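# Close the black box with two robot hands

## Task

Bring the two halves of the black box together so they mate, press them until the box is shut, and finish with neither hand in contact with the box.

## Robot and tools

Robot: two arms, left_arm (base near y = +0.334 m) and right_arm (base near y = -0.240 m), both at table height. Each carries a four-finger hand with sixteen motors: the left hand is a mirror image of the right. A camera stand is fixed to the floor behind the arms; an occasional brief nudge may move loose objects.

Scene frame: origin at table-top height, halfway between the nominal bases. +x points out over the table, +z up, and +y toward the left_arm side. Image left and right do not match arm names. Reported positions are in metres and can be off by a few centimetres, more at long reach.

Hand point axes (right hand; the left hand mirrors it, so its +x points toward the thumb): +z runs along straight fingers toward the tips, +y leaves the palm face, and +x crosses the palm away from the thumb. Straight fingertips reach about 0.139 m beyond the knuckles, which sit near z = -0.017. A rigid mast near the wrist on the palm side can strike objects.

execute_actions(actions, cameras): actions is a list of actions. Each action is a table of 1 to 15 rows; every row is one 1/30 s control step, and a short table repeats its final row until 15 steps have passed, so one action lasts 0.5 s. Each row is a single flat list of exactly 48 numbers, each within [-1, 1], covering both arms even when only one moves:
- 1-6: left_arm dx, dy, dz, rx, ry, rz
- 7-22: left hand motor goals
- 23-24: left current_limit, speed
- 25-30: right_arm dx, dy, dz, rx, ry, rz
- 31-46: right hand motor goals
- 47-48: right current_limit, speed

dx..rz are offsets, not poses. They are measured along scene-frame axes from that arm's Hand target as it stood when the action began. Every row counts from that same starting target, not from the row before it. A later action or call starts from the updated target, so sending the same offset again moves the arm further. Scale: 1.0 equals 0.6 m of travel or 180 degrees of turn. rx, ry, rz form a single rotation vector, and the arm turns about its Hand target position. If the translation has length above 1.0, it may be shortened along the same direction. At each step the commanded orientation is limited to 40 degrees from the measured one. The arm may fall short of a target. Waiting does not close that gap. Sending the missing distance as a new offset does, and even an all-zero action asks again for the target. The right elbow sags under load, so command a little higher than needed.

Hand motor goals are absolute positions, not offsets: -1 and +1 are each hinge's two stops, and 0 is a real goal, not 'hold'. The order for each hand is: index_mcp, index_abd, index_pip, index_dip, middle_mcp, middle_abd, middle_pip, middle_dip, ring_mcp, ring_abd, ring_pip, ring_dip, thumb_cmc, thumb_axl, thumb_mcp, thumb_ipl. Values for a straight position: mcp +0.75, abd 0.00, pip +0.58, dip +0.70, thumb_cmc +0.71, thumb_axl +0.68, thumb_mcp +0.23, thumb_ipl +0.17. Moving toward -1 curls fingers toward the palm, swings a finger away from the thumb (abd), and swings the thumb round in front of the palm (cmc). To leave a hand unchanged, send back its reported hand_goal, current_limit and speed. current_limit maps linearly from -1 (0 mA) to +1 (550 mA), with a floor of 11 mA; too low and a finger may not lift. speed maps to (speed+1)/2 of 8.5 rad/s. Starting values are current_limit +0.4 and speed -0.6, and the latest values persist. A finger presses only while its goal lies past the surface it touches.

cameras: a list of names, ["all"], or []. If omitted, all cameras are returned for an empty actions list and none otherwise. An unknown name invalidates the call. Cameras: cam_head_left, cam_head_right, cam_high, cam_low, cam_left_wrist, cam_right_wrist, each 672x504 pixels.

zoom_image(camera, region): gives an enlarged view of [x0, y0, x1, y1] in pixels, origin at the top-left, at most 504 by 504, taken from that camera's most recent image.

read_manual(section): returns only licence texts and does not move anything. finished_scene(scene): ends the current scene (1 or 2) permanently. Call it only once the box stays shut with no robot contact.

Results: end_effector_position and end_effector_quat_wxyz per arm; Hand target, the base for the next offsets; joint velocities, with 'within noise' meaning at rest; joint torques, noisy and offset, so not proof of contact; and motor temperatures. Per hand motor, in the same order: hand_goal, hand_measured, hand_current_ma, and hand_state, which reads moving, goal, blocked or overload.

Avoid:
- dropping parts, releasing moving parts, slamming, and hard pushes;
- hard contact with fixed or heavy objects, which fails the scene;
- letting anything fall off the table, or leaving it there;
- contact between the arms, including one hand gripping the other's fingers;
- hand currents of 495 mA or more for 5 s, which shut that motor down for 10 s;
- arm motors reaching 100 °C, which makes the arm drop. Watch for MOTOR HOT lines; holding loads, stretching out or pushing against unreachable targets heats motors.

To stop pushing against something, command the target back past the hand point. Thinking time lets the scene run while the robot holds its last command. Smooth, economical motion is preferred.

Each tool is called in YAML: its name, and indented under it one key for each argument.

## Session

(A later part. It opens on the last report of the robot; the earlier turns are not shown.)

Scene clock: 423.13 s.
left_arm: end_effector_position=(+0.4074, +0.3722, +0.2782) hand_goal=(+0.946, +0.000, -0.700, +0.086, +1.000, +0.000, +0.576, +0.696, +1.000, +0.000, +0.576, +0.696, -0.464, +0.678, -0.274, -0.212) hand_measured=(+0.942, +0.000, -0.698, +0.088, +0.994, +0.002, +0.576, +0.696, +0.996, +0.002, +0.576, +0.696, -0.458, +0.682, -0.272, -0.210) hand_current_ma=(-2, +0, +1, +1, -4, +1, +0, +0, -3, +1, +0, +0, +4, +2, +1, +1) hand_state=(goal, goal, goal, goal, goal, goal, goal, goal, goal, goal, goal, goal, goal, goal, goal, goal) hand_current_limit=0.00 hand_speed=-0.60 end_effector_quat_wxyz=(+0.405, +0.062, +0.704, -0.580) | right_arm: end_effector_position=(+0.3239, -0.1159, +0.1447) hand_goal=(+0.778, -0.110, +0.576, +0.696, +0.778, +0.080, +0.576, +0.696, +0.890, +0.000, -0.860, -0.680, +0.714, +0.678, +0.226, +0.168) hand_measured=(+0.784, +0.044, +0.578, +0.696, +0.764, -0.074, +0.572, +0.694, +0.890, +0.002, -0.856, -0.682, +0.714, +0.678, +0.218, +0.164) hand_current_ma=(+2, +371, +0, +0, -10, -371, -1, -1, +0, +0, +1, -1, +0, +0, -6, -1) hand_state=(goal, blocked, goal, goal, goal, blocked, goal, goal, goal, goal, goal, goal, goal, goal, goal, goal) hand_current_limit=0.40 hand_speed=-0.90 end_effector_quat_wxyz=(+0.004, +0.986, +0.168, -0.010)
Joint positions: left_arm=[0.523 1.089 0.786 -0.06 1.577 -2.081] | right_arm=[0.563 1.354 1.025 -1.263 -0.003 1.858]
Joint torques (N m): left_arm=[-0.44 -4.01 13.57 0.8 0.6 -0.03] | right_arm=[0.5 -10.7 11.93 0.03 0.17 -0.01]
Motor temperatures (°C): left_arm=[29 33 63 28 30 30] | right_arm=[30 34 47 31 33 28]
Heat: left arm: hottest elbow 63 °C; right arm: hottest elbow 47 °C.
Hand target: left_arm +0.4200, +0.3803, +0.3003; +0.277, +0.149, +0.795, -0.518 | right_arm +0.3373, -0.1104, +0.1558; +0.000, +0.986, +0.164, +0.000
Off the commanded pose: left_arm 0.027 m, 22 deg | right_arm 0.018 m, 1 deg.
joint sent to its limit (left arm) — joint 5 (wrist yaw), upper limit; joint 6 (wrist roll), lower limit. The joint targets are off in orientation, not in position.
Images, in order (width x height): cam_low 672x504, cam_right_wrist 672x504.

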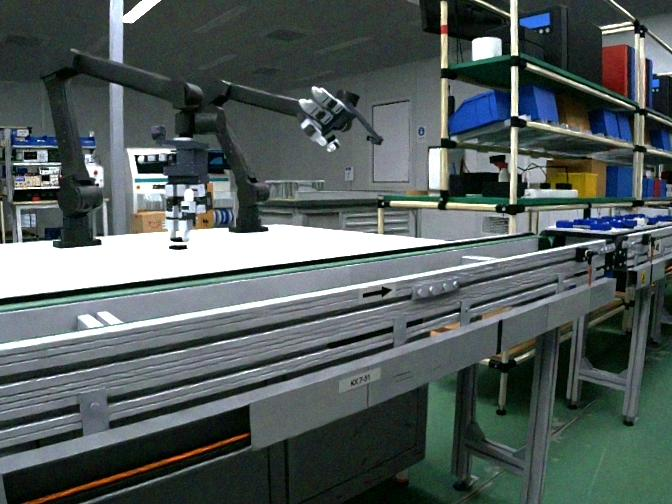

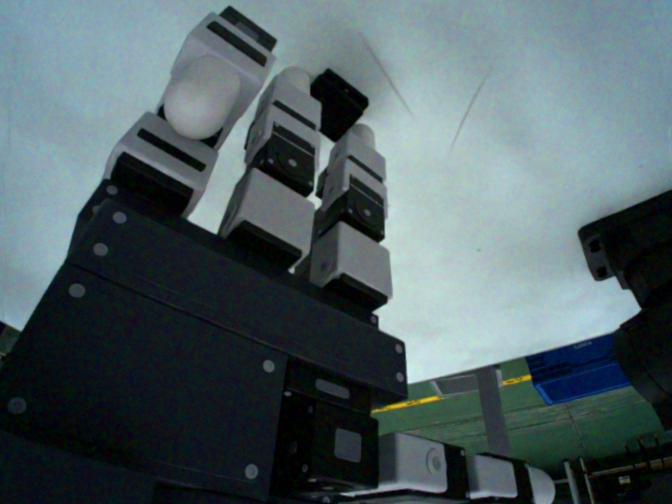

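execute_actions:
  actions:
    - [[0,0,0,0,0,0,0.945,0,-0.70,0.085,1,0,0.576,0.696,1,0,0.576,0.696,-0.465,0.678,-0.275,-0.212,0,-0.6,-0.0217,-0.0172,0.05,0,0,0,0.777,-0.11,0.576,0.696,0.777,0.08,0.576,0.696,0.89,0,-0.86,-0.68,0.714,0.678,0.226,0.168,0.4,-0.9]]
    - [[0,0,0,0,0,0,0.945,0,-0.70,0.085,1,0,0.576,0.696,1,0,0.576,0.696,-0.465,0.678,-0.275,-0.212,0,-0.6,0,0,-0.06,0,0,0,0.777,-0.11,0.576,0.696,0.777,0.08,0.576,0.696,0.89,0,-0.86,-0.68,0.714,0.678,0.226,0.168,0.4,-0.9]]
  cameras: ["cam_right_wrist","cam_low"]

zoom_image:
  camera: "cam_right_wrist"
  region: [270, 20, 400, 150]

zoom_image:
  camera: "cam_low"
  region: [140, 210, 210, 260]

Scene clock: 427.67 s.
left_arm: end_effector_position=(+0.4074, +0.3722, +0.2782) hand_goal=(+0.946, +0.000, -0.700, +0.086, +1.000, +0.000, +0.576, +0.696, +1.000, +0.000, +0.576, +0.696, -0.464, +0.678, -0.274, -0.212) hand_measured=(+0.942, +0.000, -0.698, +0.088, +0.994, +0.002, +0.576, +0.696, +0.996, +0.002, +0.576, +0.696, -0.458, +0.682, -0.272, -0.210) hand_current_ma=(-2, +0, +1, +1, -4, +1, +0, +0, -3, +1, +0, +0, +4, +2, +1, +1) hand_state=(goal, goal, goal, goal, goal, goal, goal, goal, goal, goal, goal, goal, goal, goal, goal, goal) hand_current_limit=0.00 hand_speed=-0.60 end_effector_quat_wxyz=(+0.405, +0.062, +0.704, -0.580) | right_arm: end_effector_position=(+0.3184, -0.1198, +0.1544) hand_goal=(+0.778, -0.110, +0.576, +0.696, +0.778, +0.080, +0.576, +0.696, +0.890, +0.000, -0.860, -0.680, +0.714, +0.678, +0.226, +0.168) hand_measured=(+0.784, +0.044, +0.578, +0.696, +0.764, -0.074, +0.572, +0.694, +0.890, +0.002, -0.856, -0.682, +0.714, +0.678, +0.218, +0.164) hand_current_ma=(+2, +370, +0, +0, -10, -371, -1, -1, +0, +0, +1, -1, +0, +0, -6, -1) hand_state=(goal, blocked, goal, goal, goal, blocked, goal, goal, goal, goal, goal, goal, goal, goal, goal, goal) hand_current_limit=0.40 hand_speed=-0.90 end_effector_quat_wxyz=(-0.001, +0.986, +0.168, -0.001)
Joint positions: left_arm=[0.523 1.089 0.786 -0.06 1.577 -2.081] | right_arm=[0.563 1.313 1.016 -1.274 -0.003 1.858]
Joint torques (N m): left_arm=[-0.62 -4.72 13.65 0.9 0.63 -0.09] | right_arm=[0.26 -9.64 8.57 0.83 0.18 -0.04]
Motor temperatures (°C): left_arm=[29 33 64 28 30 30] | right_arm=[30 34 47 31 33 28]
Heat: left arm: hottest elbow 64 °C; right arm: hottest elbow 47 °C.
Hand target: left_arm +0.4200, +0.3803, +0.3003; +0.277, +0.149, +0.795, -0.518 | right_arm +0.3243, -0.1207, +0.1499; +0.000, +0.986, +0.164, +0.000
Off the commanded pose: left_arm 0.027 m, 22 deg | right_arm 0.007 m, 0 deg.
joint sent to its limit (left arm) — joint 5 (wrist yaw), upper limit; joint 6 (wrist roll), lower limit. The joint targets are off in orientation, not in position.
Images, in order (width x height): cam_low 672x504, cam_right_wrist 672x504.

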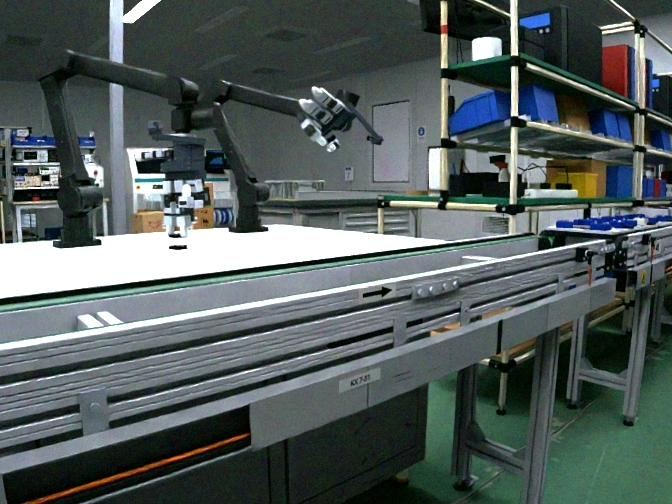

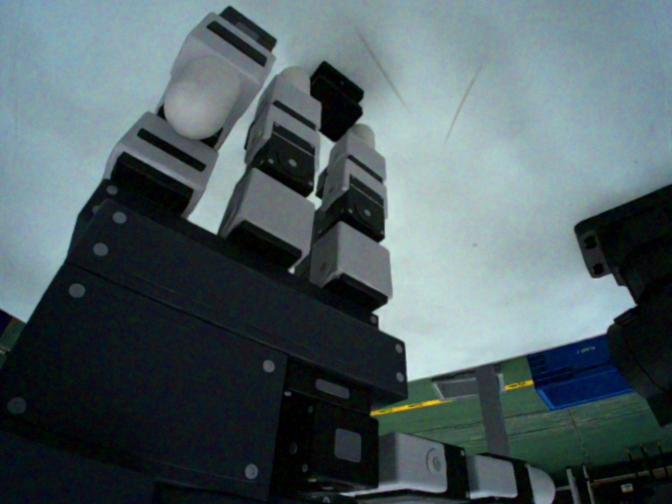

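Scaled by 3.877 from the camera's 672x504 image, which has a finer 960x720 frame.

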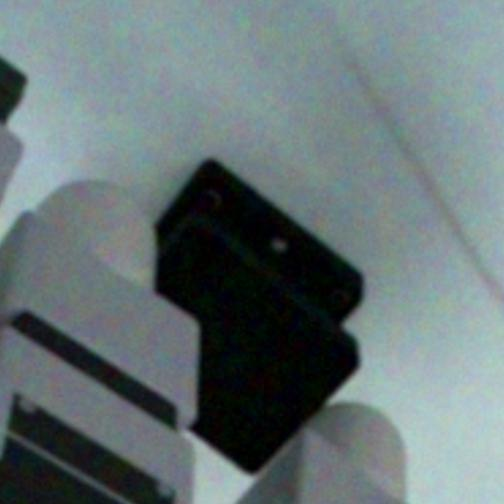

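Scaled by 7.200 from the camera's 672x504 image, which has a finer 960x720 frame.

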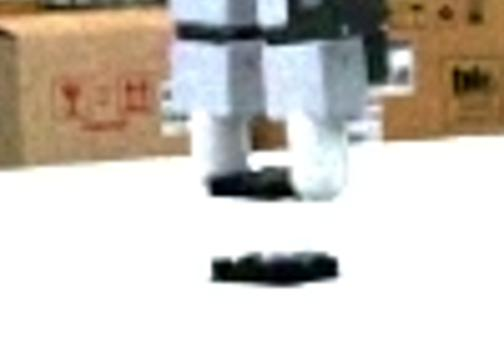

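execute_actions:
  actions:
    - [[0,0,0,0,0,0,0.945,0,-0.70,0.085,1,0,0.576,0.696,1,0,0.576,0.696,-0.465,0.678,-0.275,-0.212,0,-0.6,0,0,-0.03,0,0,0,0.777,-0.11,0.576,0.696,0.777,0.08,0.576,0.696,0.89,0,-0.86,-0.68,0.714,0.678,0.226,0.168,0.4,-0.9]]
  cameras: ["cam_right_wrist","cam_low"]

zoom_image:
  camera: "cam_right_wrist"
  region: [270, 20, 400, 150]

zoom_image:
  camera: "cam_low"
  region: [140, 210, 210, 260]

Scene clock: 429.87 s.
left_arm: end_effector_position=(+0.4074, +0.3722, +0.2782) hand_goal=(+0.946, +0.000, -0.700, +0.086, +1.000, +0.000, +0.576, +0.696, +1.000, +0.000, +0.576, +0.696, -0.464, +0.678, -0.274, -0.212) hand_measured=(+0.942, +0.000, -0.698, +0.088, +0.994, +0.002, +0.576, +0.696, +0.996, +0.002, +0.576, +0.696, -0.458, +0.682, -0.272, -0.210) hand_current_ma=(-2, +0, +1, +1, -4, +1, +0, +0, -3, +1, +0, +0, +4, +2, +1, +1) hand_state=(goal, goal, goal, goal, goal, goal, goal, goal, goal, goal, goal, goal, goal, goal, goal, goal) hand_current_limit=0.00 hand_speed=-0.60 end_effector_quat_wxyz=(+0.405, +0.062, +0.704, -0.580) | right_arm: end_effector_position=(+0.3183, -0.1199, +0.1357) hand_goal=(+0.778, -0.110, +0.576, +0.696, +0.778, +0.080, +0.576, +0.696, +0.890, +0.000, -0.860, -0.680, +0.714, +0.678, +0.226, +0.168) hand_measured=(+0.784, +0.044, +0.578, +0.696, +0.764, -0.074, +0.572, +0.694, +0.890, +0.002, -0.856, -0.682, +0.714, +0.678, +0.218, +0.164) hand_current_ma=(+2, +370, +0, +0, -10, -371, -1, -1, +0, +0, +1, -1, +0, +0, -6, -1) hand_state=(goal, blocked, goal, goal, goal, blocked, goal, goal, goal, goal, goal, goal, goal, goal, goal, goal) hand_current_limit=0.40 hand_speed=-0.90 end_effector_quat_wxyz=(-0.001, +0.986, +0.168, -0.002)
Joint positions: left_arm=[0.523 1.089 0.786 -0.06 1.577 -2.081] | right_arm=[0.563 1.33 0.98 -1.223 -0.003 1.858]
Joint torques (N m): left_arm=[-0.67 -4.07 13.76 0.75 0.63 -0.1] | right_arm=[0.26 -9.76 8.46 0.95 0.18 -0.03]
Motor temperatures (°C): left_arm=[29 33 64 28 30 30] | right_arm=[30 34 47 31 33 28]
Heat: left arm: hottest elbow 64 °C; right arm: hottest elbow 47 °C.
Hand target: left_arm +0.4200, +0.3803, +0.3003; +0.277, +0.149, +0.795, -0.518 | right_arm +0.3243, -0.1207, +0.1319; -0.001, +0.986, +0.164, +0.000
Off the commanded pose: left_arm 0.027 m, 22 deg | right_arm 0.007 m, 0 deg.
joint sent to its limit (left arm) — joint 5 (wrist yaw), upper limit; joint 6 (wrist roll), lower limit. The joint targets are off in orientation, not in position.
Images, in order (width x height): cam_low 672x504, cam_right_wrist 672x504.

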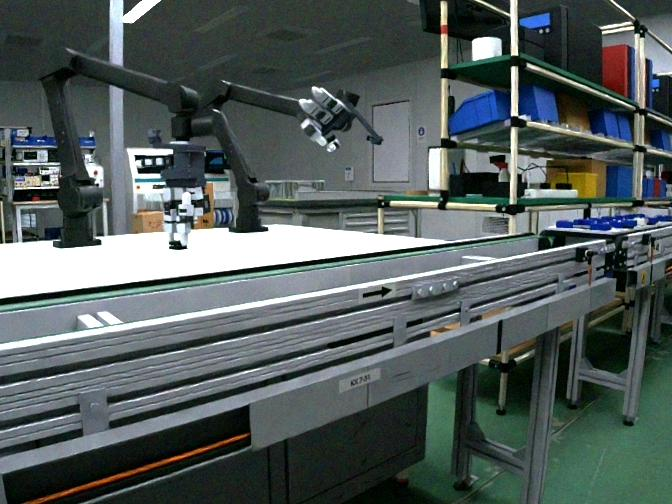

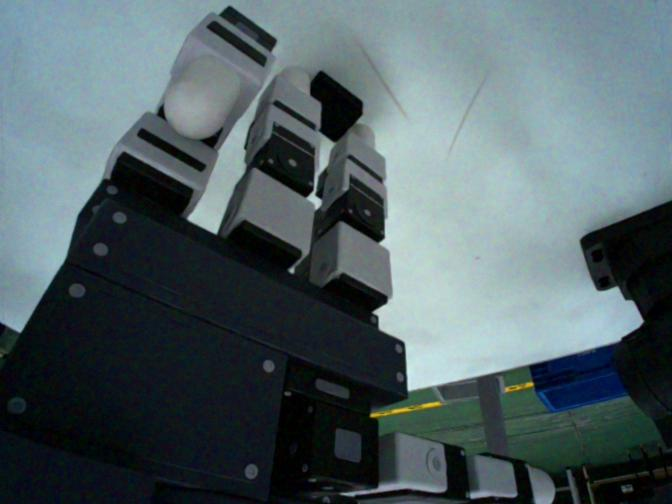

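Scaled by 3.877 from the camera's 672x504 image, which has a finer 960x720 frame.

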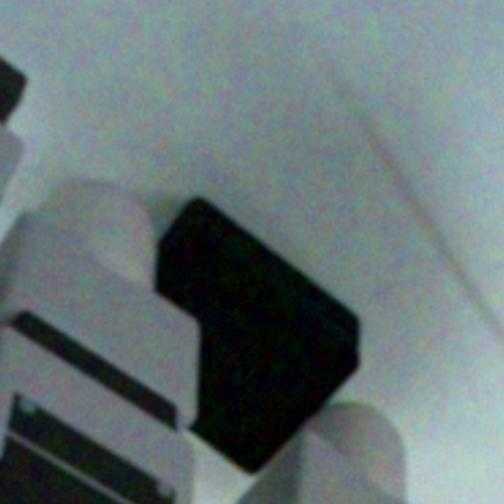

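Scaled by 7.200 from the camera's 672x504 image, which has a finer 960x720 frame.

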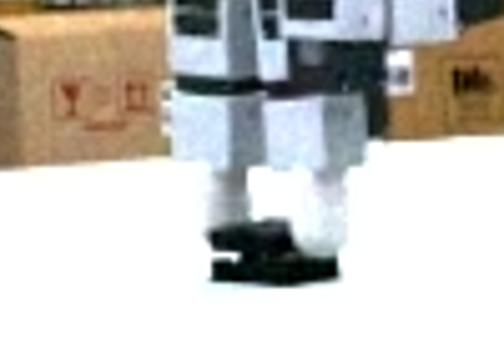

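execute_actions:
  actions:
    - [[0,0,0,0,0,0,0.945,0,-0.70,0.085,1,0,0.576,0.696,1,0,0.576,0.696,-0.465,0.678,-0.275,-0.212,0,-0.6,0,0,-0.0067,0,0,0,0.777,-0.11,0.576,0.696,0.777,0.08,0.576,0.696,0.89,0,-0.86,-0.68,0.714,0.678,0.226,0.168,0.4,-0.9]]
  cameras: ["cam_right_wrist","cam_low"]

zoom_image:
  camera: "cam_right_wrist"
  region: [270, 20, 400, 150]

zoom_image:
  camera: "cam_low"
  region: [140, 210, 210, 260]

Scene clock: 432.77 s.
left_arm: end_effector_position=(+0.4074, +0.3722, +0.2782) hand_goal=(+0.946, +0.000, -0.700, +0.086, +1.000, +0.000, +0.576, +0.696, +1.000, +0.000, +0.576, +0.696, -0.464, +0.678, -0.274, -0.212) hand_measured=(+0.942, +0.000, -0.698, +0.088, +0.994, +0.002, +0.576, +0.696, +0.996, +0.002, +0.576, +0.696, -0.458, +0.682, -0.272, -0.210) hand_current_ma=(-2, +0, +1, +1, -4, +1, +0, +0, -3, +1, +0, +0, +4, +2, +1, +1) hand_state=(goal, goal, goal, goal, goal, goal, goal, goal, goal, goal, goal, goal, goal, goal, goal, goal) hand_current_limit=0.00 hand_speed=-0.60 end_effector_quat_wxyz=(+0.405, +0.062, +0.704, -0.580) | right_arm: end_effector_position=(+0.3190, -0.1194, +0.1336) hand_goal=(+0.778, -0.110, +0.576, +0.696, +0.778, +0.080, +0.576, +0.696, +0.890, +0.000, -0.860, -0.680, +0.714, +0.678, +0.226, +0.168) hand_measured=(+0.784, +0.044, +0.578, +0.696, +0.764, -0.074, +0.572, +0.694, +0.890, +0.002, -0.856, -0.682, +0.714, +0.678, +0.218, +0.164) hand_current_ma=(+2, +370, +0, +0, -10, -371, -1, -1, +0, +0, +1, -1, +0, +0, -6, -1) hand_state=(goal, blocked, goal, goal, goal, blocked, goal, goal, goal, goal, goal, goal, goal, goal, goal, goal) hand_current_limit=0.40 hand_speed=-0.90 end_effector_quat_wxyz=(-0.002, +0.986, +0.168, +0.001)
Joint positions: left_arm=[0.523 1.089 0.786 -0.06 1.577 -2.081] | right_arm=[0.563 1.331 0.975 -1.211 -0.003 1.858]
Joint torques (N m): left_arm=[-0.62 -3.9 13.45 0.88 0.61 -0.08] | right_arm=[0.26 -9.58 8.31 0.91 0.18 -0.04]
Motor temperatures (°C): left_arm=[29 33 64 28 30 30] | right_arm=[30 34 47 31 33 28]
Heat: left arm: hottest elbow 64 °C; right arm: hottest elbow 47 °C.
Hand target: left_arm +0.4200, +0.3803, +0.3003; +0.277, +0.149, +0.795, -0.518 | right_arm +0.3243, -0.1207, +0.1279; -0.001, +0.986, +0.164, +0.000
Off the commanded pose: left_arm 0.027 m, 22 deg | right_arm 0.008 m, 0 deg.
joint sent to its limit (left arm) — joint 5 (wrist yaw), upper limit; joint 6 (wrist roll), lower limit. The joint targets are off in orientation, not in position.
Images, in order (width x height): cam_low 672x504, cam_right_wrist 672x504.

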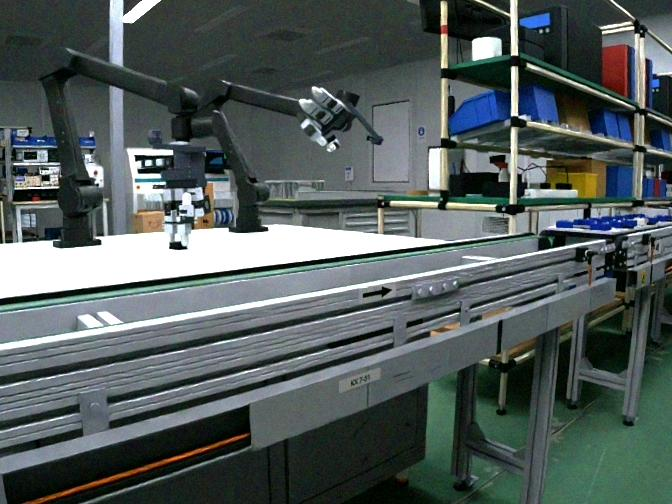

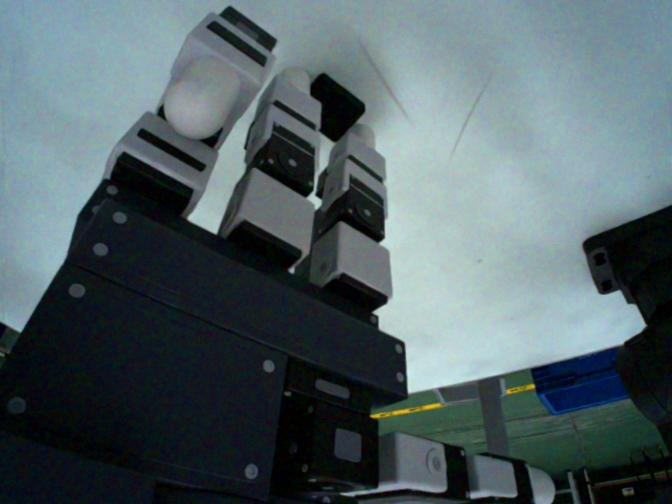

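Scaled by 3.877 from the camera's 672x504 image, which has a finer 960x720 frame.

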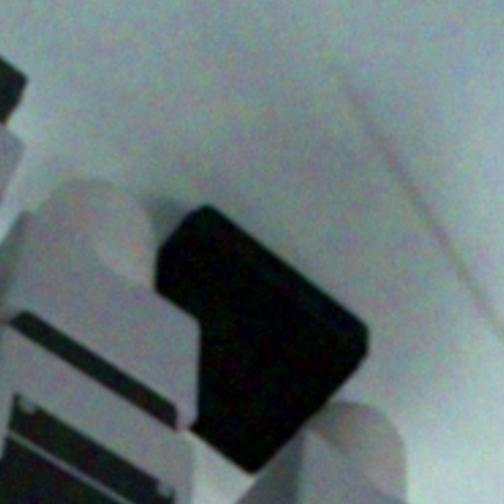

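Scaled by 7.200 from the camera's 672x504 image, which has a finer 960x720 frame.

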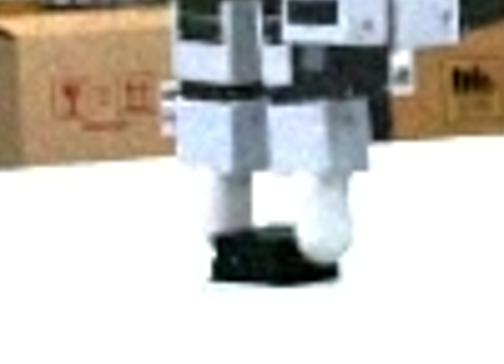

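execute_actions:
  actions:
    - [[0,0,0,0,0,0,0.945,0,-0.70,0.085,1,0,0.576,0.696,1,0,0.576,0.696,-0.465,0.678,-0.275,-0.212,0,-0.6,-0.003,0,-0.01,0,0,0,0.777,-0.11,0.576,0.696,0.777,0.08,0.576,0.696,0.89,0,-0.86,-0.68,0.714,0.678,0.226,0.168,0.4,-0.9]]
  cameras: ["cam_right_wrist","cam_low"]

zoom_image:
  camera: "cam_right_wrist"
  region: [270, 20, 400, 150]

zoom_image:
  camera: "cam_low"
  region: [140, 210, 210, 260]

Scene clock: 435.40 s.
left_arm: end_effector_position=(+0.4074, +0.3722, +0.2782) hand_goal=(+0.946, +0.000, -0.700, +0.086, +1.000, +0.000, +0.576, +0.696, +1.000, +0.000, +0.576, +0.696, -0.464, +0.678, -0.274, -0.212) hand_measured=(+0.942, +0.000, -0.698, +0.088, +0.994, +0.002, +0.576, +0.696, +0.996, +0.002, +0.576, +0.696, -0.458, +0.682, -0.272, -0.210) hand_current_ma=(-2, +0, +1, +1, -4, +1, +0, +0, -3, +1, +0, +0, +4, +2, +1, +1) hand_state=(goal, goal, goal, goal, goal, goal, goal, goal, goal, goal, goal, goal, goal, goal, goal, goal) hand_current_limit=0.00 hand_speed=-0.60 end_effector_quat_wxyz=(+0.405, +0.062, +0.704, -0.580) | right_arm: end_effector_position=(+0.3191, -0.1193, +0.1321) hand_goal=(+0.778, -0.110, +0.576, +0.696, +0.778, +0.080, +0.576, +0.696, +0.890, +0.000, -0.860, -0.680, +0.714, +0.678, +0.226, +0.168) hand_measured=(+0.784, +0.044, +0.578, +0.696, +0.764, -0.074, +0.572, +0.694, +0.890, +0.002, -0.856, -0.682, +0.714, +0.678, +0.218, +0.164) hand_current_ma=(+2, +370, +0, +0, -10, -368, -1, -1, +0, +0, +1, -1, +0, +0, -6, -1) hand_state=(goal, blocked, goal, goal, goal, blocked, goal, goal, goal, goal, goal, goal, goal, goal, goal, goal) hand_current_limit=0.40 hand_speed=-0.90 end_effector_quat_wxyz=(-0.003, +0.986, +0.168, +0.002)
Joint positions: left_arm=[0.523 1.089 0.786 -0.06 1.577 -2.081] | right_arm=[0.563 1.331 0.971 -1.205 -0.003 1.858]
Joint torques (N m): left_arm=[-0.44 -3.6 13.72 0.77 0.64 -0.13] | right_arm=[0.67 -9.35 7.38 1.39 0.15 0]
Motor temperatures (°C): left_arm=[29 33 64 28 30 30] | right_arm=[30 34 47 31 33 28]
Heat: left arm: hottest elbow 64 °C; right arm: hottest elbow 47 °C.
Hand target: left_arm +0.4200, +0.3803, +0.3003; +0.277, +0.149, +0.795, -0.518 | right_arm +0.3225, -0.1207, +0.1219; -0.001, +0.986, +0.164, +0.000
Off the commanded pose: left_arm 0.027 m, 22 deg | right_arm 0.011 m, 1 deg.
joint sent to its limit (left arm) — joint 5 (wrist yaw), upper limit; joint 6 (wrist roll), lower limit. The joint targets are off in orientation, not in position.
Images, in order (width x height): cam_low 672x504, cam_right_wrist 672x504.

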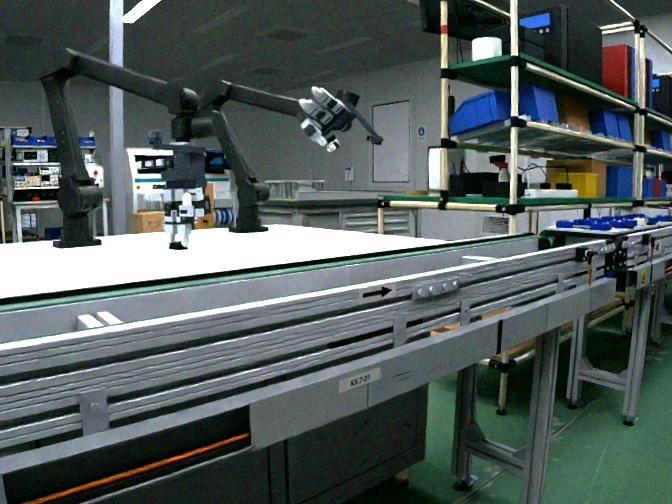

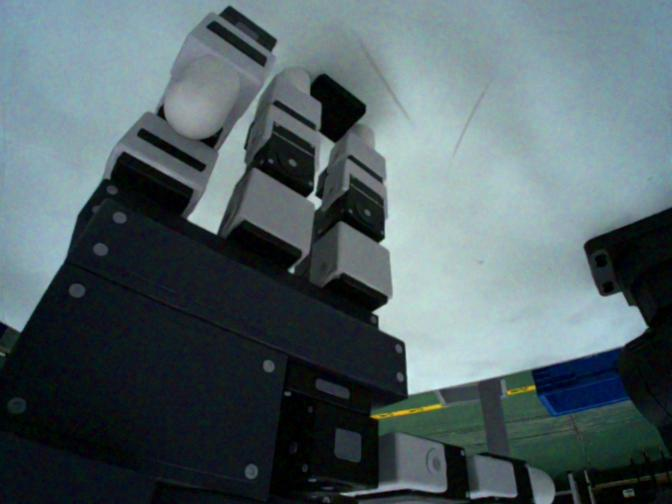

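Scaled by 3.877 from the camera's 672x504 image, which has a finer 960x720 frame.

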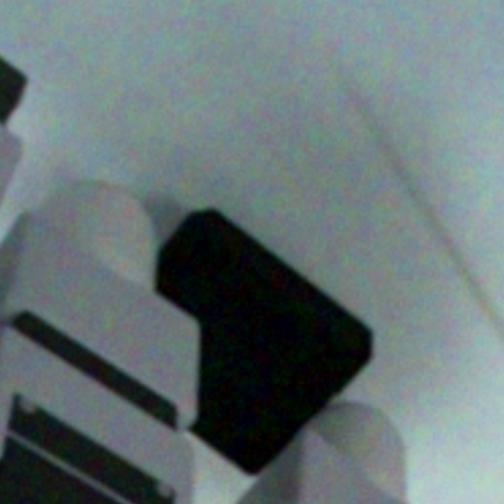

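Scaled by 7.200 from the camera's 672x504 image, which has a finer 960x720 frame.

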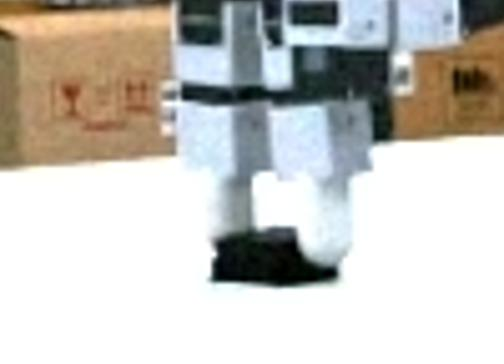

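execute_actions:
  actions:
    - [[0,0,0,0,0,0,0.945,0,-0.70,0.085,1,0,0.576,0.696,1,0,0.576,0.696,-0.465,0.678,-0.275,-0.212,0,-0.6,0,0,-0.012,0,0,0,0.777,-0.11,0.576,0.696,0.777,0.08,0.576,0.696,0.89,0,-0.86,-0.68,0.714,0.678,0.226,0.168,0.4,-0.9]]
  cameras: ["cam_right_wrist","cam_low"]

zoom_image:
  camera: "cam_right_wrist"
  region: [270, 20, 400, 150]

zoom_image:
  camera: "cam_low"
  region: [140, 210, 210, 260]

Scene clock: 437.27 s.
left_arm: end_effector_position=(+0.4074, +0.3722, +0.2782) hand_goal=(+0.946, +0.000, -0.700, +0.086, +1.000, +0.000, +0.576, +0.696, +1.000, +0.000, +0.576, +0.696, -0.464, +0.678, -0.274, -0.212) hand_measured=(+0.942, +0.000, -0.698, +0.088, +0.994, +0.002, +0.576, +0.696, +0.996, +0.002, +0.576, +0.696, -0.458, +0.682, -0.272, -0.210) hand_current_ma=(-2, +0, +1, +1, -4, +1, +0, +0, -3, +1, +0, +0, +4, +2, +1, +1) hand_state=(goal, goal, goal, goal, goal, goal, goal, goal, goal, goal, goal, goal, goal, goal, goal, goal) hand_current_limit=0.00 hand_speed=-0.60 end_effector_quat_wxyz=(+0.405, +0.062, +0.704, -0.580) | right_arm: end_effector_position=(+0.3190, -0.1194, +0.1304) hand_goal=(+0.778, -0.110, +0.576, +0.696, +0.778, +0.080, +0.576, +0.696, +0.890, +0.000, -0.860, -0.680, +0.714, +0.678, +0.226, +0.168) hand_measured=(+0.784, +0.044, +0.578, +0.696, +0.764, -0.072, +0.572, +0.694, +0.890, +0.002, -0.856, -0.682, +0.714, +0.678, +0.218, +0.164) hand_current_ma=(+2, +370, +0, +0, -10, -366, -1, -1, +0, +0, +1, -1, +0, +0, -6, -1) hand_state=(goal, blocked, goal, goal, goal, blocked, goal, goal, goal, goal, goal, goal, goal, goal, goal, goal) hand_current_limit=0.40 hand_speed=-0.90 end_effector_quat_wxyz=(-0.003, +0.986, +0.168, +0.003)
Joint positions: left_arm=[0.523 1.089 0.786 -0.06 1.577 -2.081] | right_arm=[0.563 1.331 0.967 -1.199 -0.003 1.858]
Joint torques (N m): left_arm=[-0.5 -4.13 13.86 0.79 0.57 -0.11] | right_arm=[0.44 -8.53 6.78 1.72 0.17 0]
Motor temperatures (°C): left_arm=[29 33 64 28 30 30] | right_arm=[30 34 46 31 33 28]
Heat: left arm: hottest elbow 64 °C; right arm: hottest elbow 46 °C.
Hand target: left_arm +0.4200, +0.3803, +0.3003; +0.277, +0.149, +0.795, -0.518 | right_arm +0.3225, -0.1207, +0.1148; -0.001, +0.986, +0.164, +0.000
Off the commanded pose: left_arm 0.027 m, 22 deg | right_arm 0.016 m, 1 deg.
joint sent to its limit (left arm) — joint 5 (wrist yaw), upper limit; joint 6 (wrist roll), lower limit. The joint targets are off in orientation, not in position.
Images, in order (width x height): cam_low 672x504, cam_right_wrist 672x504.

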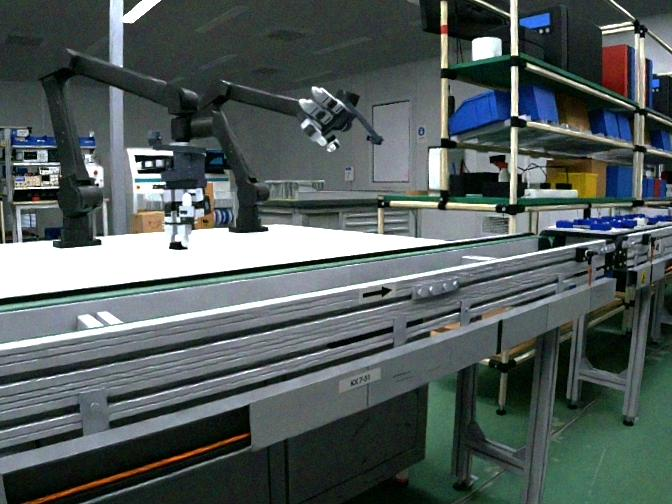

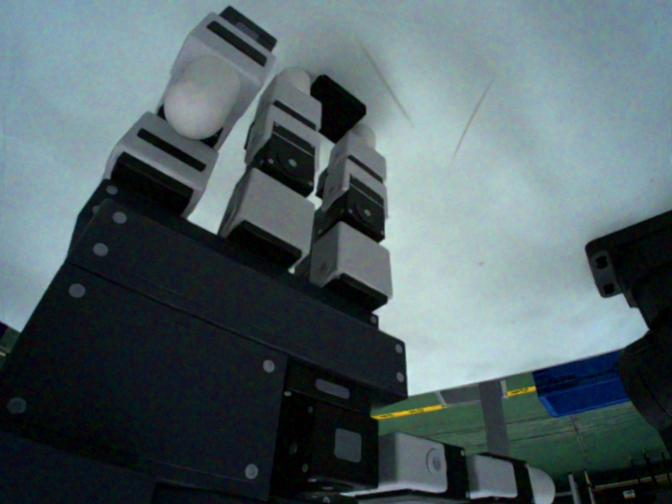

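Scaled by 3.877 from the camera's 672x504 image, which has a finer 960x720 frame.

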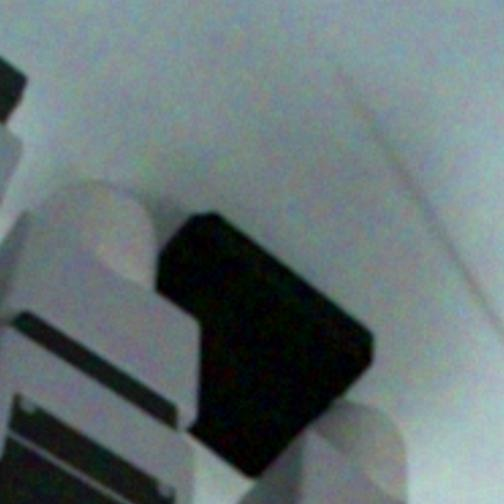

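Scaled by 7.200 from the camera's 672x504 image, which has a finer 960x720 frame.

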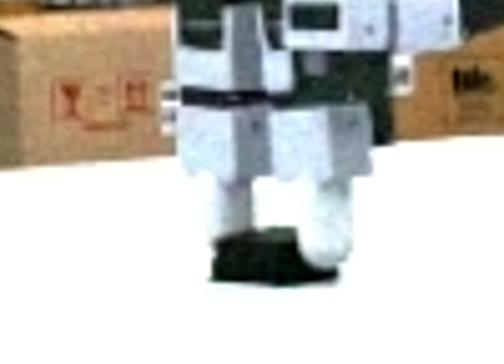

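execute_actions:
  actions:
    - [[0,0,0,0,0,0,0.945,0,-0.70,0.085,1,0,0.576,0.696,1,0,0.576,0.696,-0.465,0.678,-0.275,-0.212,0,-0.6,0,0,0.027,0,0,0,0.777,-0.11,0.576,0.696,0.777,0.08,0.576,0.696,0.89,0,-0.86,-0.68,0.714,0.678,0.226,0.168,0.4,-0.9]]
    - [[0,0,0,0,0,0,0.945,0,-0.70,0.085,1,0,0.576,0.696,1,0,0.576,0.696,-0.465,0.678,-0.275,-0.212,0,-0.6,0,0,0,0,0,0,0.777,0.15,0.576,0.696,0.777,-0.15,0.576,0.696,0.89,0,-0.86,-0.68,0.714,0.678,0.226,0.168,0.4,-0.9]]
  cameras: ["cam_right_wrist","cam_low"]

zoom_image:
  camera: "cam_right_wrist"
  region: [270, 20, 400, 150]

zoom_image:
  camera: "cam_low"
  region: [140, 210, 210, 260]

Scene clock: 440.13 s.
left_arm: end_effector_position=(+0.4074, +0.3722, +0.2782) hand_goal=(+0.946, +0.000, -0.700, +0.086, +1.000, +0.000, +0.576, +0.696, +1.000, +0.000, +0.576, +0.696, -0.464, +0.678, -0.274, -0.212) hand_measured=(+0.942, +0.000, -0.698, +0.088, +0.994, +0.002, +0.576, +0.696, +0.996, +0.002, +0.576, +0.696, -0.458, +0.682, -0.272, -0.210) hand_current_ma=(-2, +0, +1, +1, -4, +1, +0, +0, -3, +1, +0, +0, +4, +2, +1, +1) hand_state=(goal, goal, goal, goal, goal, goal, goal, goal, goal, goal, goal, goal, goal, goal, goal, goal) hand_current_limit=0.00 hand_speed=-0.60 end_effector_quat_wxyz=(+0.405, +0.062, +0.704, -0.580) | right_arm: end_effector_position=(+0.3187, -0.1196, +0.1304) hand_goal=(+0.778, +0.150, +0.576, +0.696, +0.778, -0.150, +0.576, +0.696, +0.890, +0.000, -0.860, -0.680, +0.714, +0.678, +0.226, +0.168) hand_measured=(+0.780, +0.146, +0.578, +0.696, +0.772, -0.144, +0.572, +0.694, +0.890, +0.002, -0.856, -0.682, +0.714, +0.678, +0.218, +0.164) hand_current_ma=(+0, -1, +0, +0, -3, +2, -1, -1, +0, +0, +1, -1, +0, +0, -6, -1) hand_state=(goal, goal, goal, goal, goal, goal, goal, goal, goal, goal, goal, goal, goal, goal, goal, goal) hand_current_limit=0.40 hand_speed=-0.90 end_effector_quat_wxyz=(-0.003, +0.986, +0.168, +0.002)
Joint positions: left_arm=[0.523 1.089 0.786 -0.06 1.577 -2.081] | right_arm=[0.563 1.331 0.967 -1.2 -0.003 1.858]
Joint torques (N m): left_arm=[-0.73 -4.07 13.79 0.61 0.59 -0.13] | right_arm=[0.67 -9.99 9.16 0.18 0.17 0]
Motor temperatures (°C): left_arm=[29 33 65 28 30 30] | right_arm=[30 34 46 31 33 28]
Heat: left arm: hottest elbow 65 °C; right arm: hottest elbow 46 °C.
Hand target: left_arm +0.4200, +0.3803, +0.3003; +0.277, +0.149, +0.795, -0.518 | right_arm +0.3226, -0.1206, +0.1309; -0.001, +0.986, +0.164, +0.000
Off the commanded pose: left_arm 0.027 m, 22 deg | right_arm 0.004 m, 1 deg.
joint sent to its limit (left arm) — joint 5 (wrist yaw), upper limit; joint 6 (wrist roll), lower limit. The joint targets are off in orientation, not in position.
Images, in order (width x height): cam_low 672x504, cam_right_wrist 672x504.

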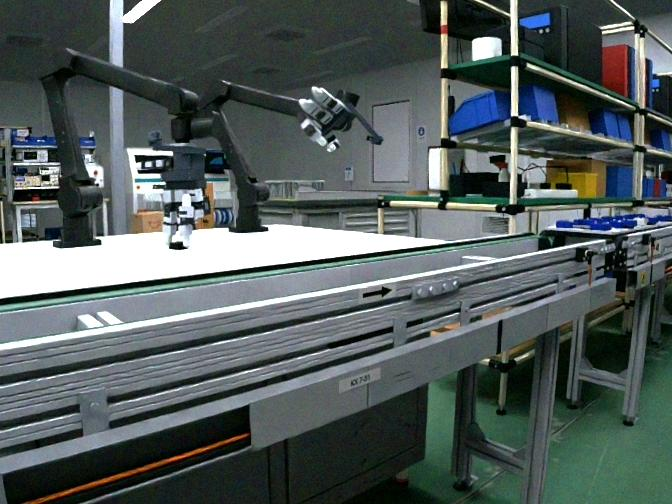

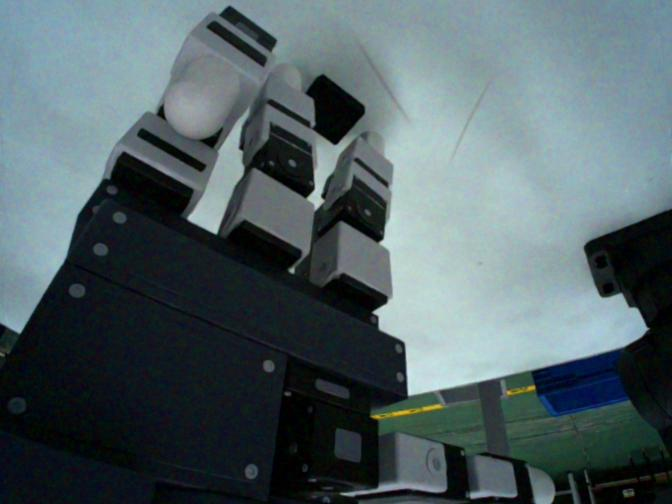

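Scaled by 3.877 from the camera's 672x504 image, which has a finer 960x720 frame.

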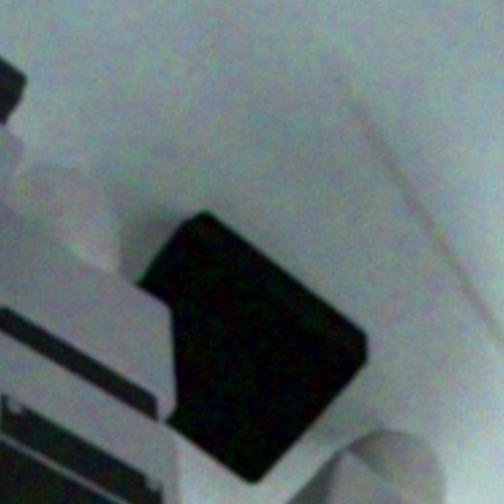

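Scaled by 7.200 from the camera's 672x504 image, which has a finer 960x720 frame.

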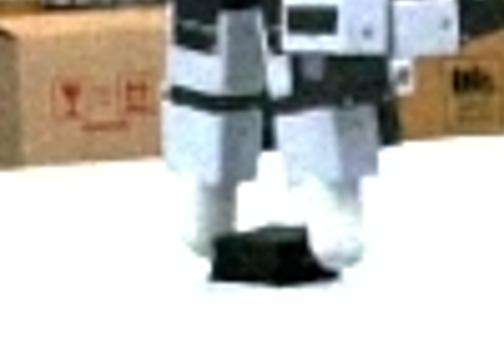

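execute_actions:
  actions:
    - [[0,0,0,0,0,0,0.945,0,-0.70,0.085,1,0,0.576,0.696,1,0,0.576,0.696,-0.465,0.678,-0.275,-0.212,0,-0.6,0,0,0.075,0,0,0,0.777,0.15,0.576,0.696,0.777,-0.15,0.576,0.696,0.89,0,-0.86,-0.68,0.714,0.678,0.226,0.168,0.4,-0.9]]
    - [[0,0,0,0,0,0,0.945,0,-0.70,0.085,1,0,0.576,0.696,1,0,0.576,0.696,-0.465,0.678,-0.275,-0.212,0,-0.6,0,0,0,0,0,0,0.777,-0.1,0.576,0.696,0.777,0.1,0.576,0.696,0.89,0,-0.86,-0.68,0.714,0.678,0.226,0.168,0.4,-0.8]]
  cameras: ["cam_right_wrist","cam_low","cam_head_left"]

zoom_image:
  camera: "cam_right_wrist"
  region: [270, 0, 400, 130]

zoom_image:
  camera: "cam_low"
  region: [140, 210, 210, 260]

Scene clock: 442.43 s.
left_arm: end_effector_position=(+0.4074, +0.3722, +0.2782) hand_goal=(+0.946, +0.000, -0.700, +0.086, +1.000, +0.000, +0.576, +0.696, +1.000, +0.000, +0.576, +0.696, -0.464, +0.678, -0.274, -0.212) hand_measured=(+0.942, +0.000, -0.698, +0.088, +0.994, +0.002, +0.576, +0.696, +0.996, +0.002, +0.576, +0.696, -0.458, +0.682, -0.272, -0.210) hand_current_ma=(-2, +0, +1, +1, -4, +1, +0, +0, -3, +1, +0, +0, +4, +2, +1, +1) hand_state=(goal, goal, goal, goal, goal, goal, goal, goal, goal, goal, goal, goal, goal, goal, goal, goal) hand_current_limit=0.00 hand_speed=-0.60 end_effector_quat_wxyz=(+0.405, +0.062, +0.704, -0.580) | right_arm: end_effector_position=(+0.3110, -0.1252, +0.1571) hand_goal=(+0.778, -0.100, +0.576, +0.696, +0.778, +0.100, +0.576, +0.696, +0.890, +0.000, -0.860, -0.680, +0.714, +0.678, +0.226, +0.168) hand_measured=(+0.778, -0.094, +0.578, +0.696, +0.772, +0.092, +0.572, +0.694, +0.890, +0.002, -0.856, -0.682, +0.714, +0.678, +0.218, +0.164) hand_current_ma=(+0, +2, +0, +0, -2, -3, -1, -1, +0, +0, +1, -1, +0, +0, -6, -1) hand_state=(goal, goal, goal, goal, goal, goal, goal, goal, goal, goal, goal, goal, goal, goal, goal, goal) hand_current_limit=0.40 hand_speed=-0.80 end_effector_quat_wxyz=(+0.008, +0.986, +0.168, -0.020)
Joint positions: left_arm=[0.523 1.089 0.786 -0.06 1.577 -2.081] | right_arm=[0.563 1.317 1.02 -1.319 -0.003 1.858]
Joint torques (N m): left_arm=[-0.85 -3.66 13.7 0.85 0.61 -0.1] | right_arm=[0.44 -12.45 11.86 -0.13 0.17 -0.01]
Motor temperatures (°C): left_arm=[29 33 65 28 30 30] | right_arm=[30 34 46 31 33 28]
Heat: left arm: hottest elbow 65 °C; right arm: hottest elbow 46 °C.
Hand target: left_arm +0.4200, +0.3803, +0.3003; +0.277, +0.149, +0.795, -0.518 | right_arm +0.3225, -0.1207, +0.1759; -0.001, +0.986, +0.164, +0.000
Off the commanded pose: left_arm 0.027 m, 22 deg | right_arm 0.022 m, 3 deg.
joint sent to its limit (left arm) — joint 5 (wrist yaw), upper limit; joint 6 (wrist roll), lower limit. The joint targets are off in orientation, not in position.
Images, in order (width x height): cam_head_left 672x504, cam_low 672x504, cam_right_wrist 672x504.

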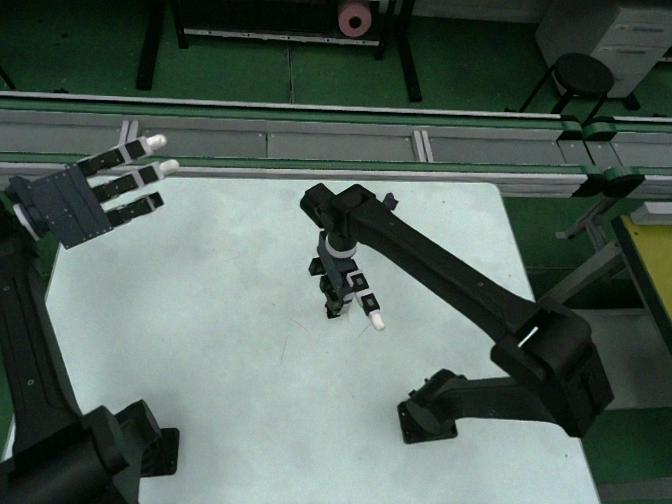

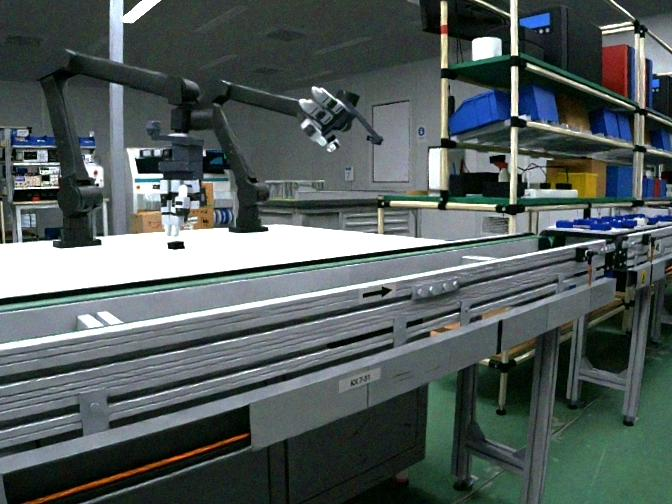

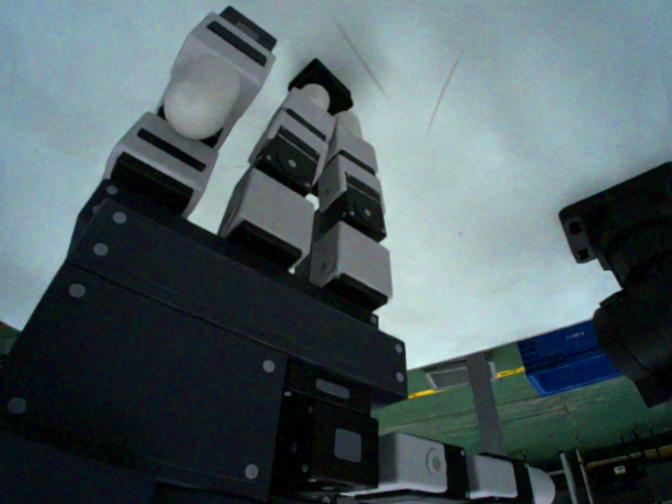

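Scaled by 3.877 from the camera's 672x504 image, which has a finer 960x720 frame.

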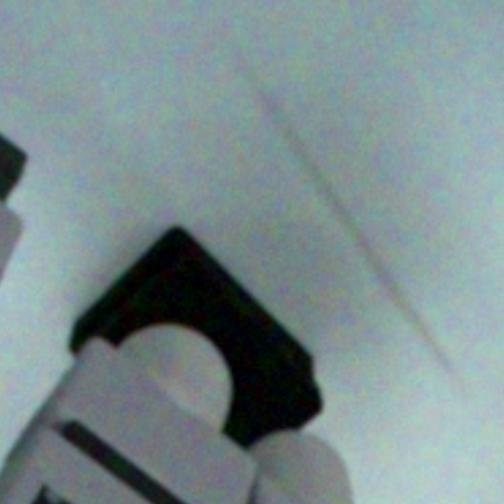

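Scaled by 7.200 from the camera's 672x504 image, which has a finer 960x720 frame.

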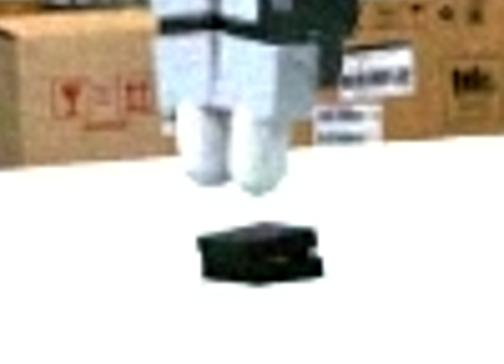

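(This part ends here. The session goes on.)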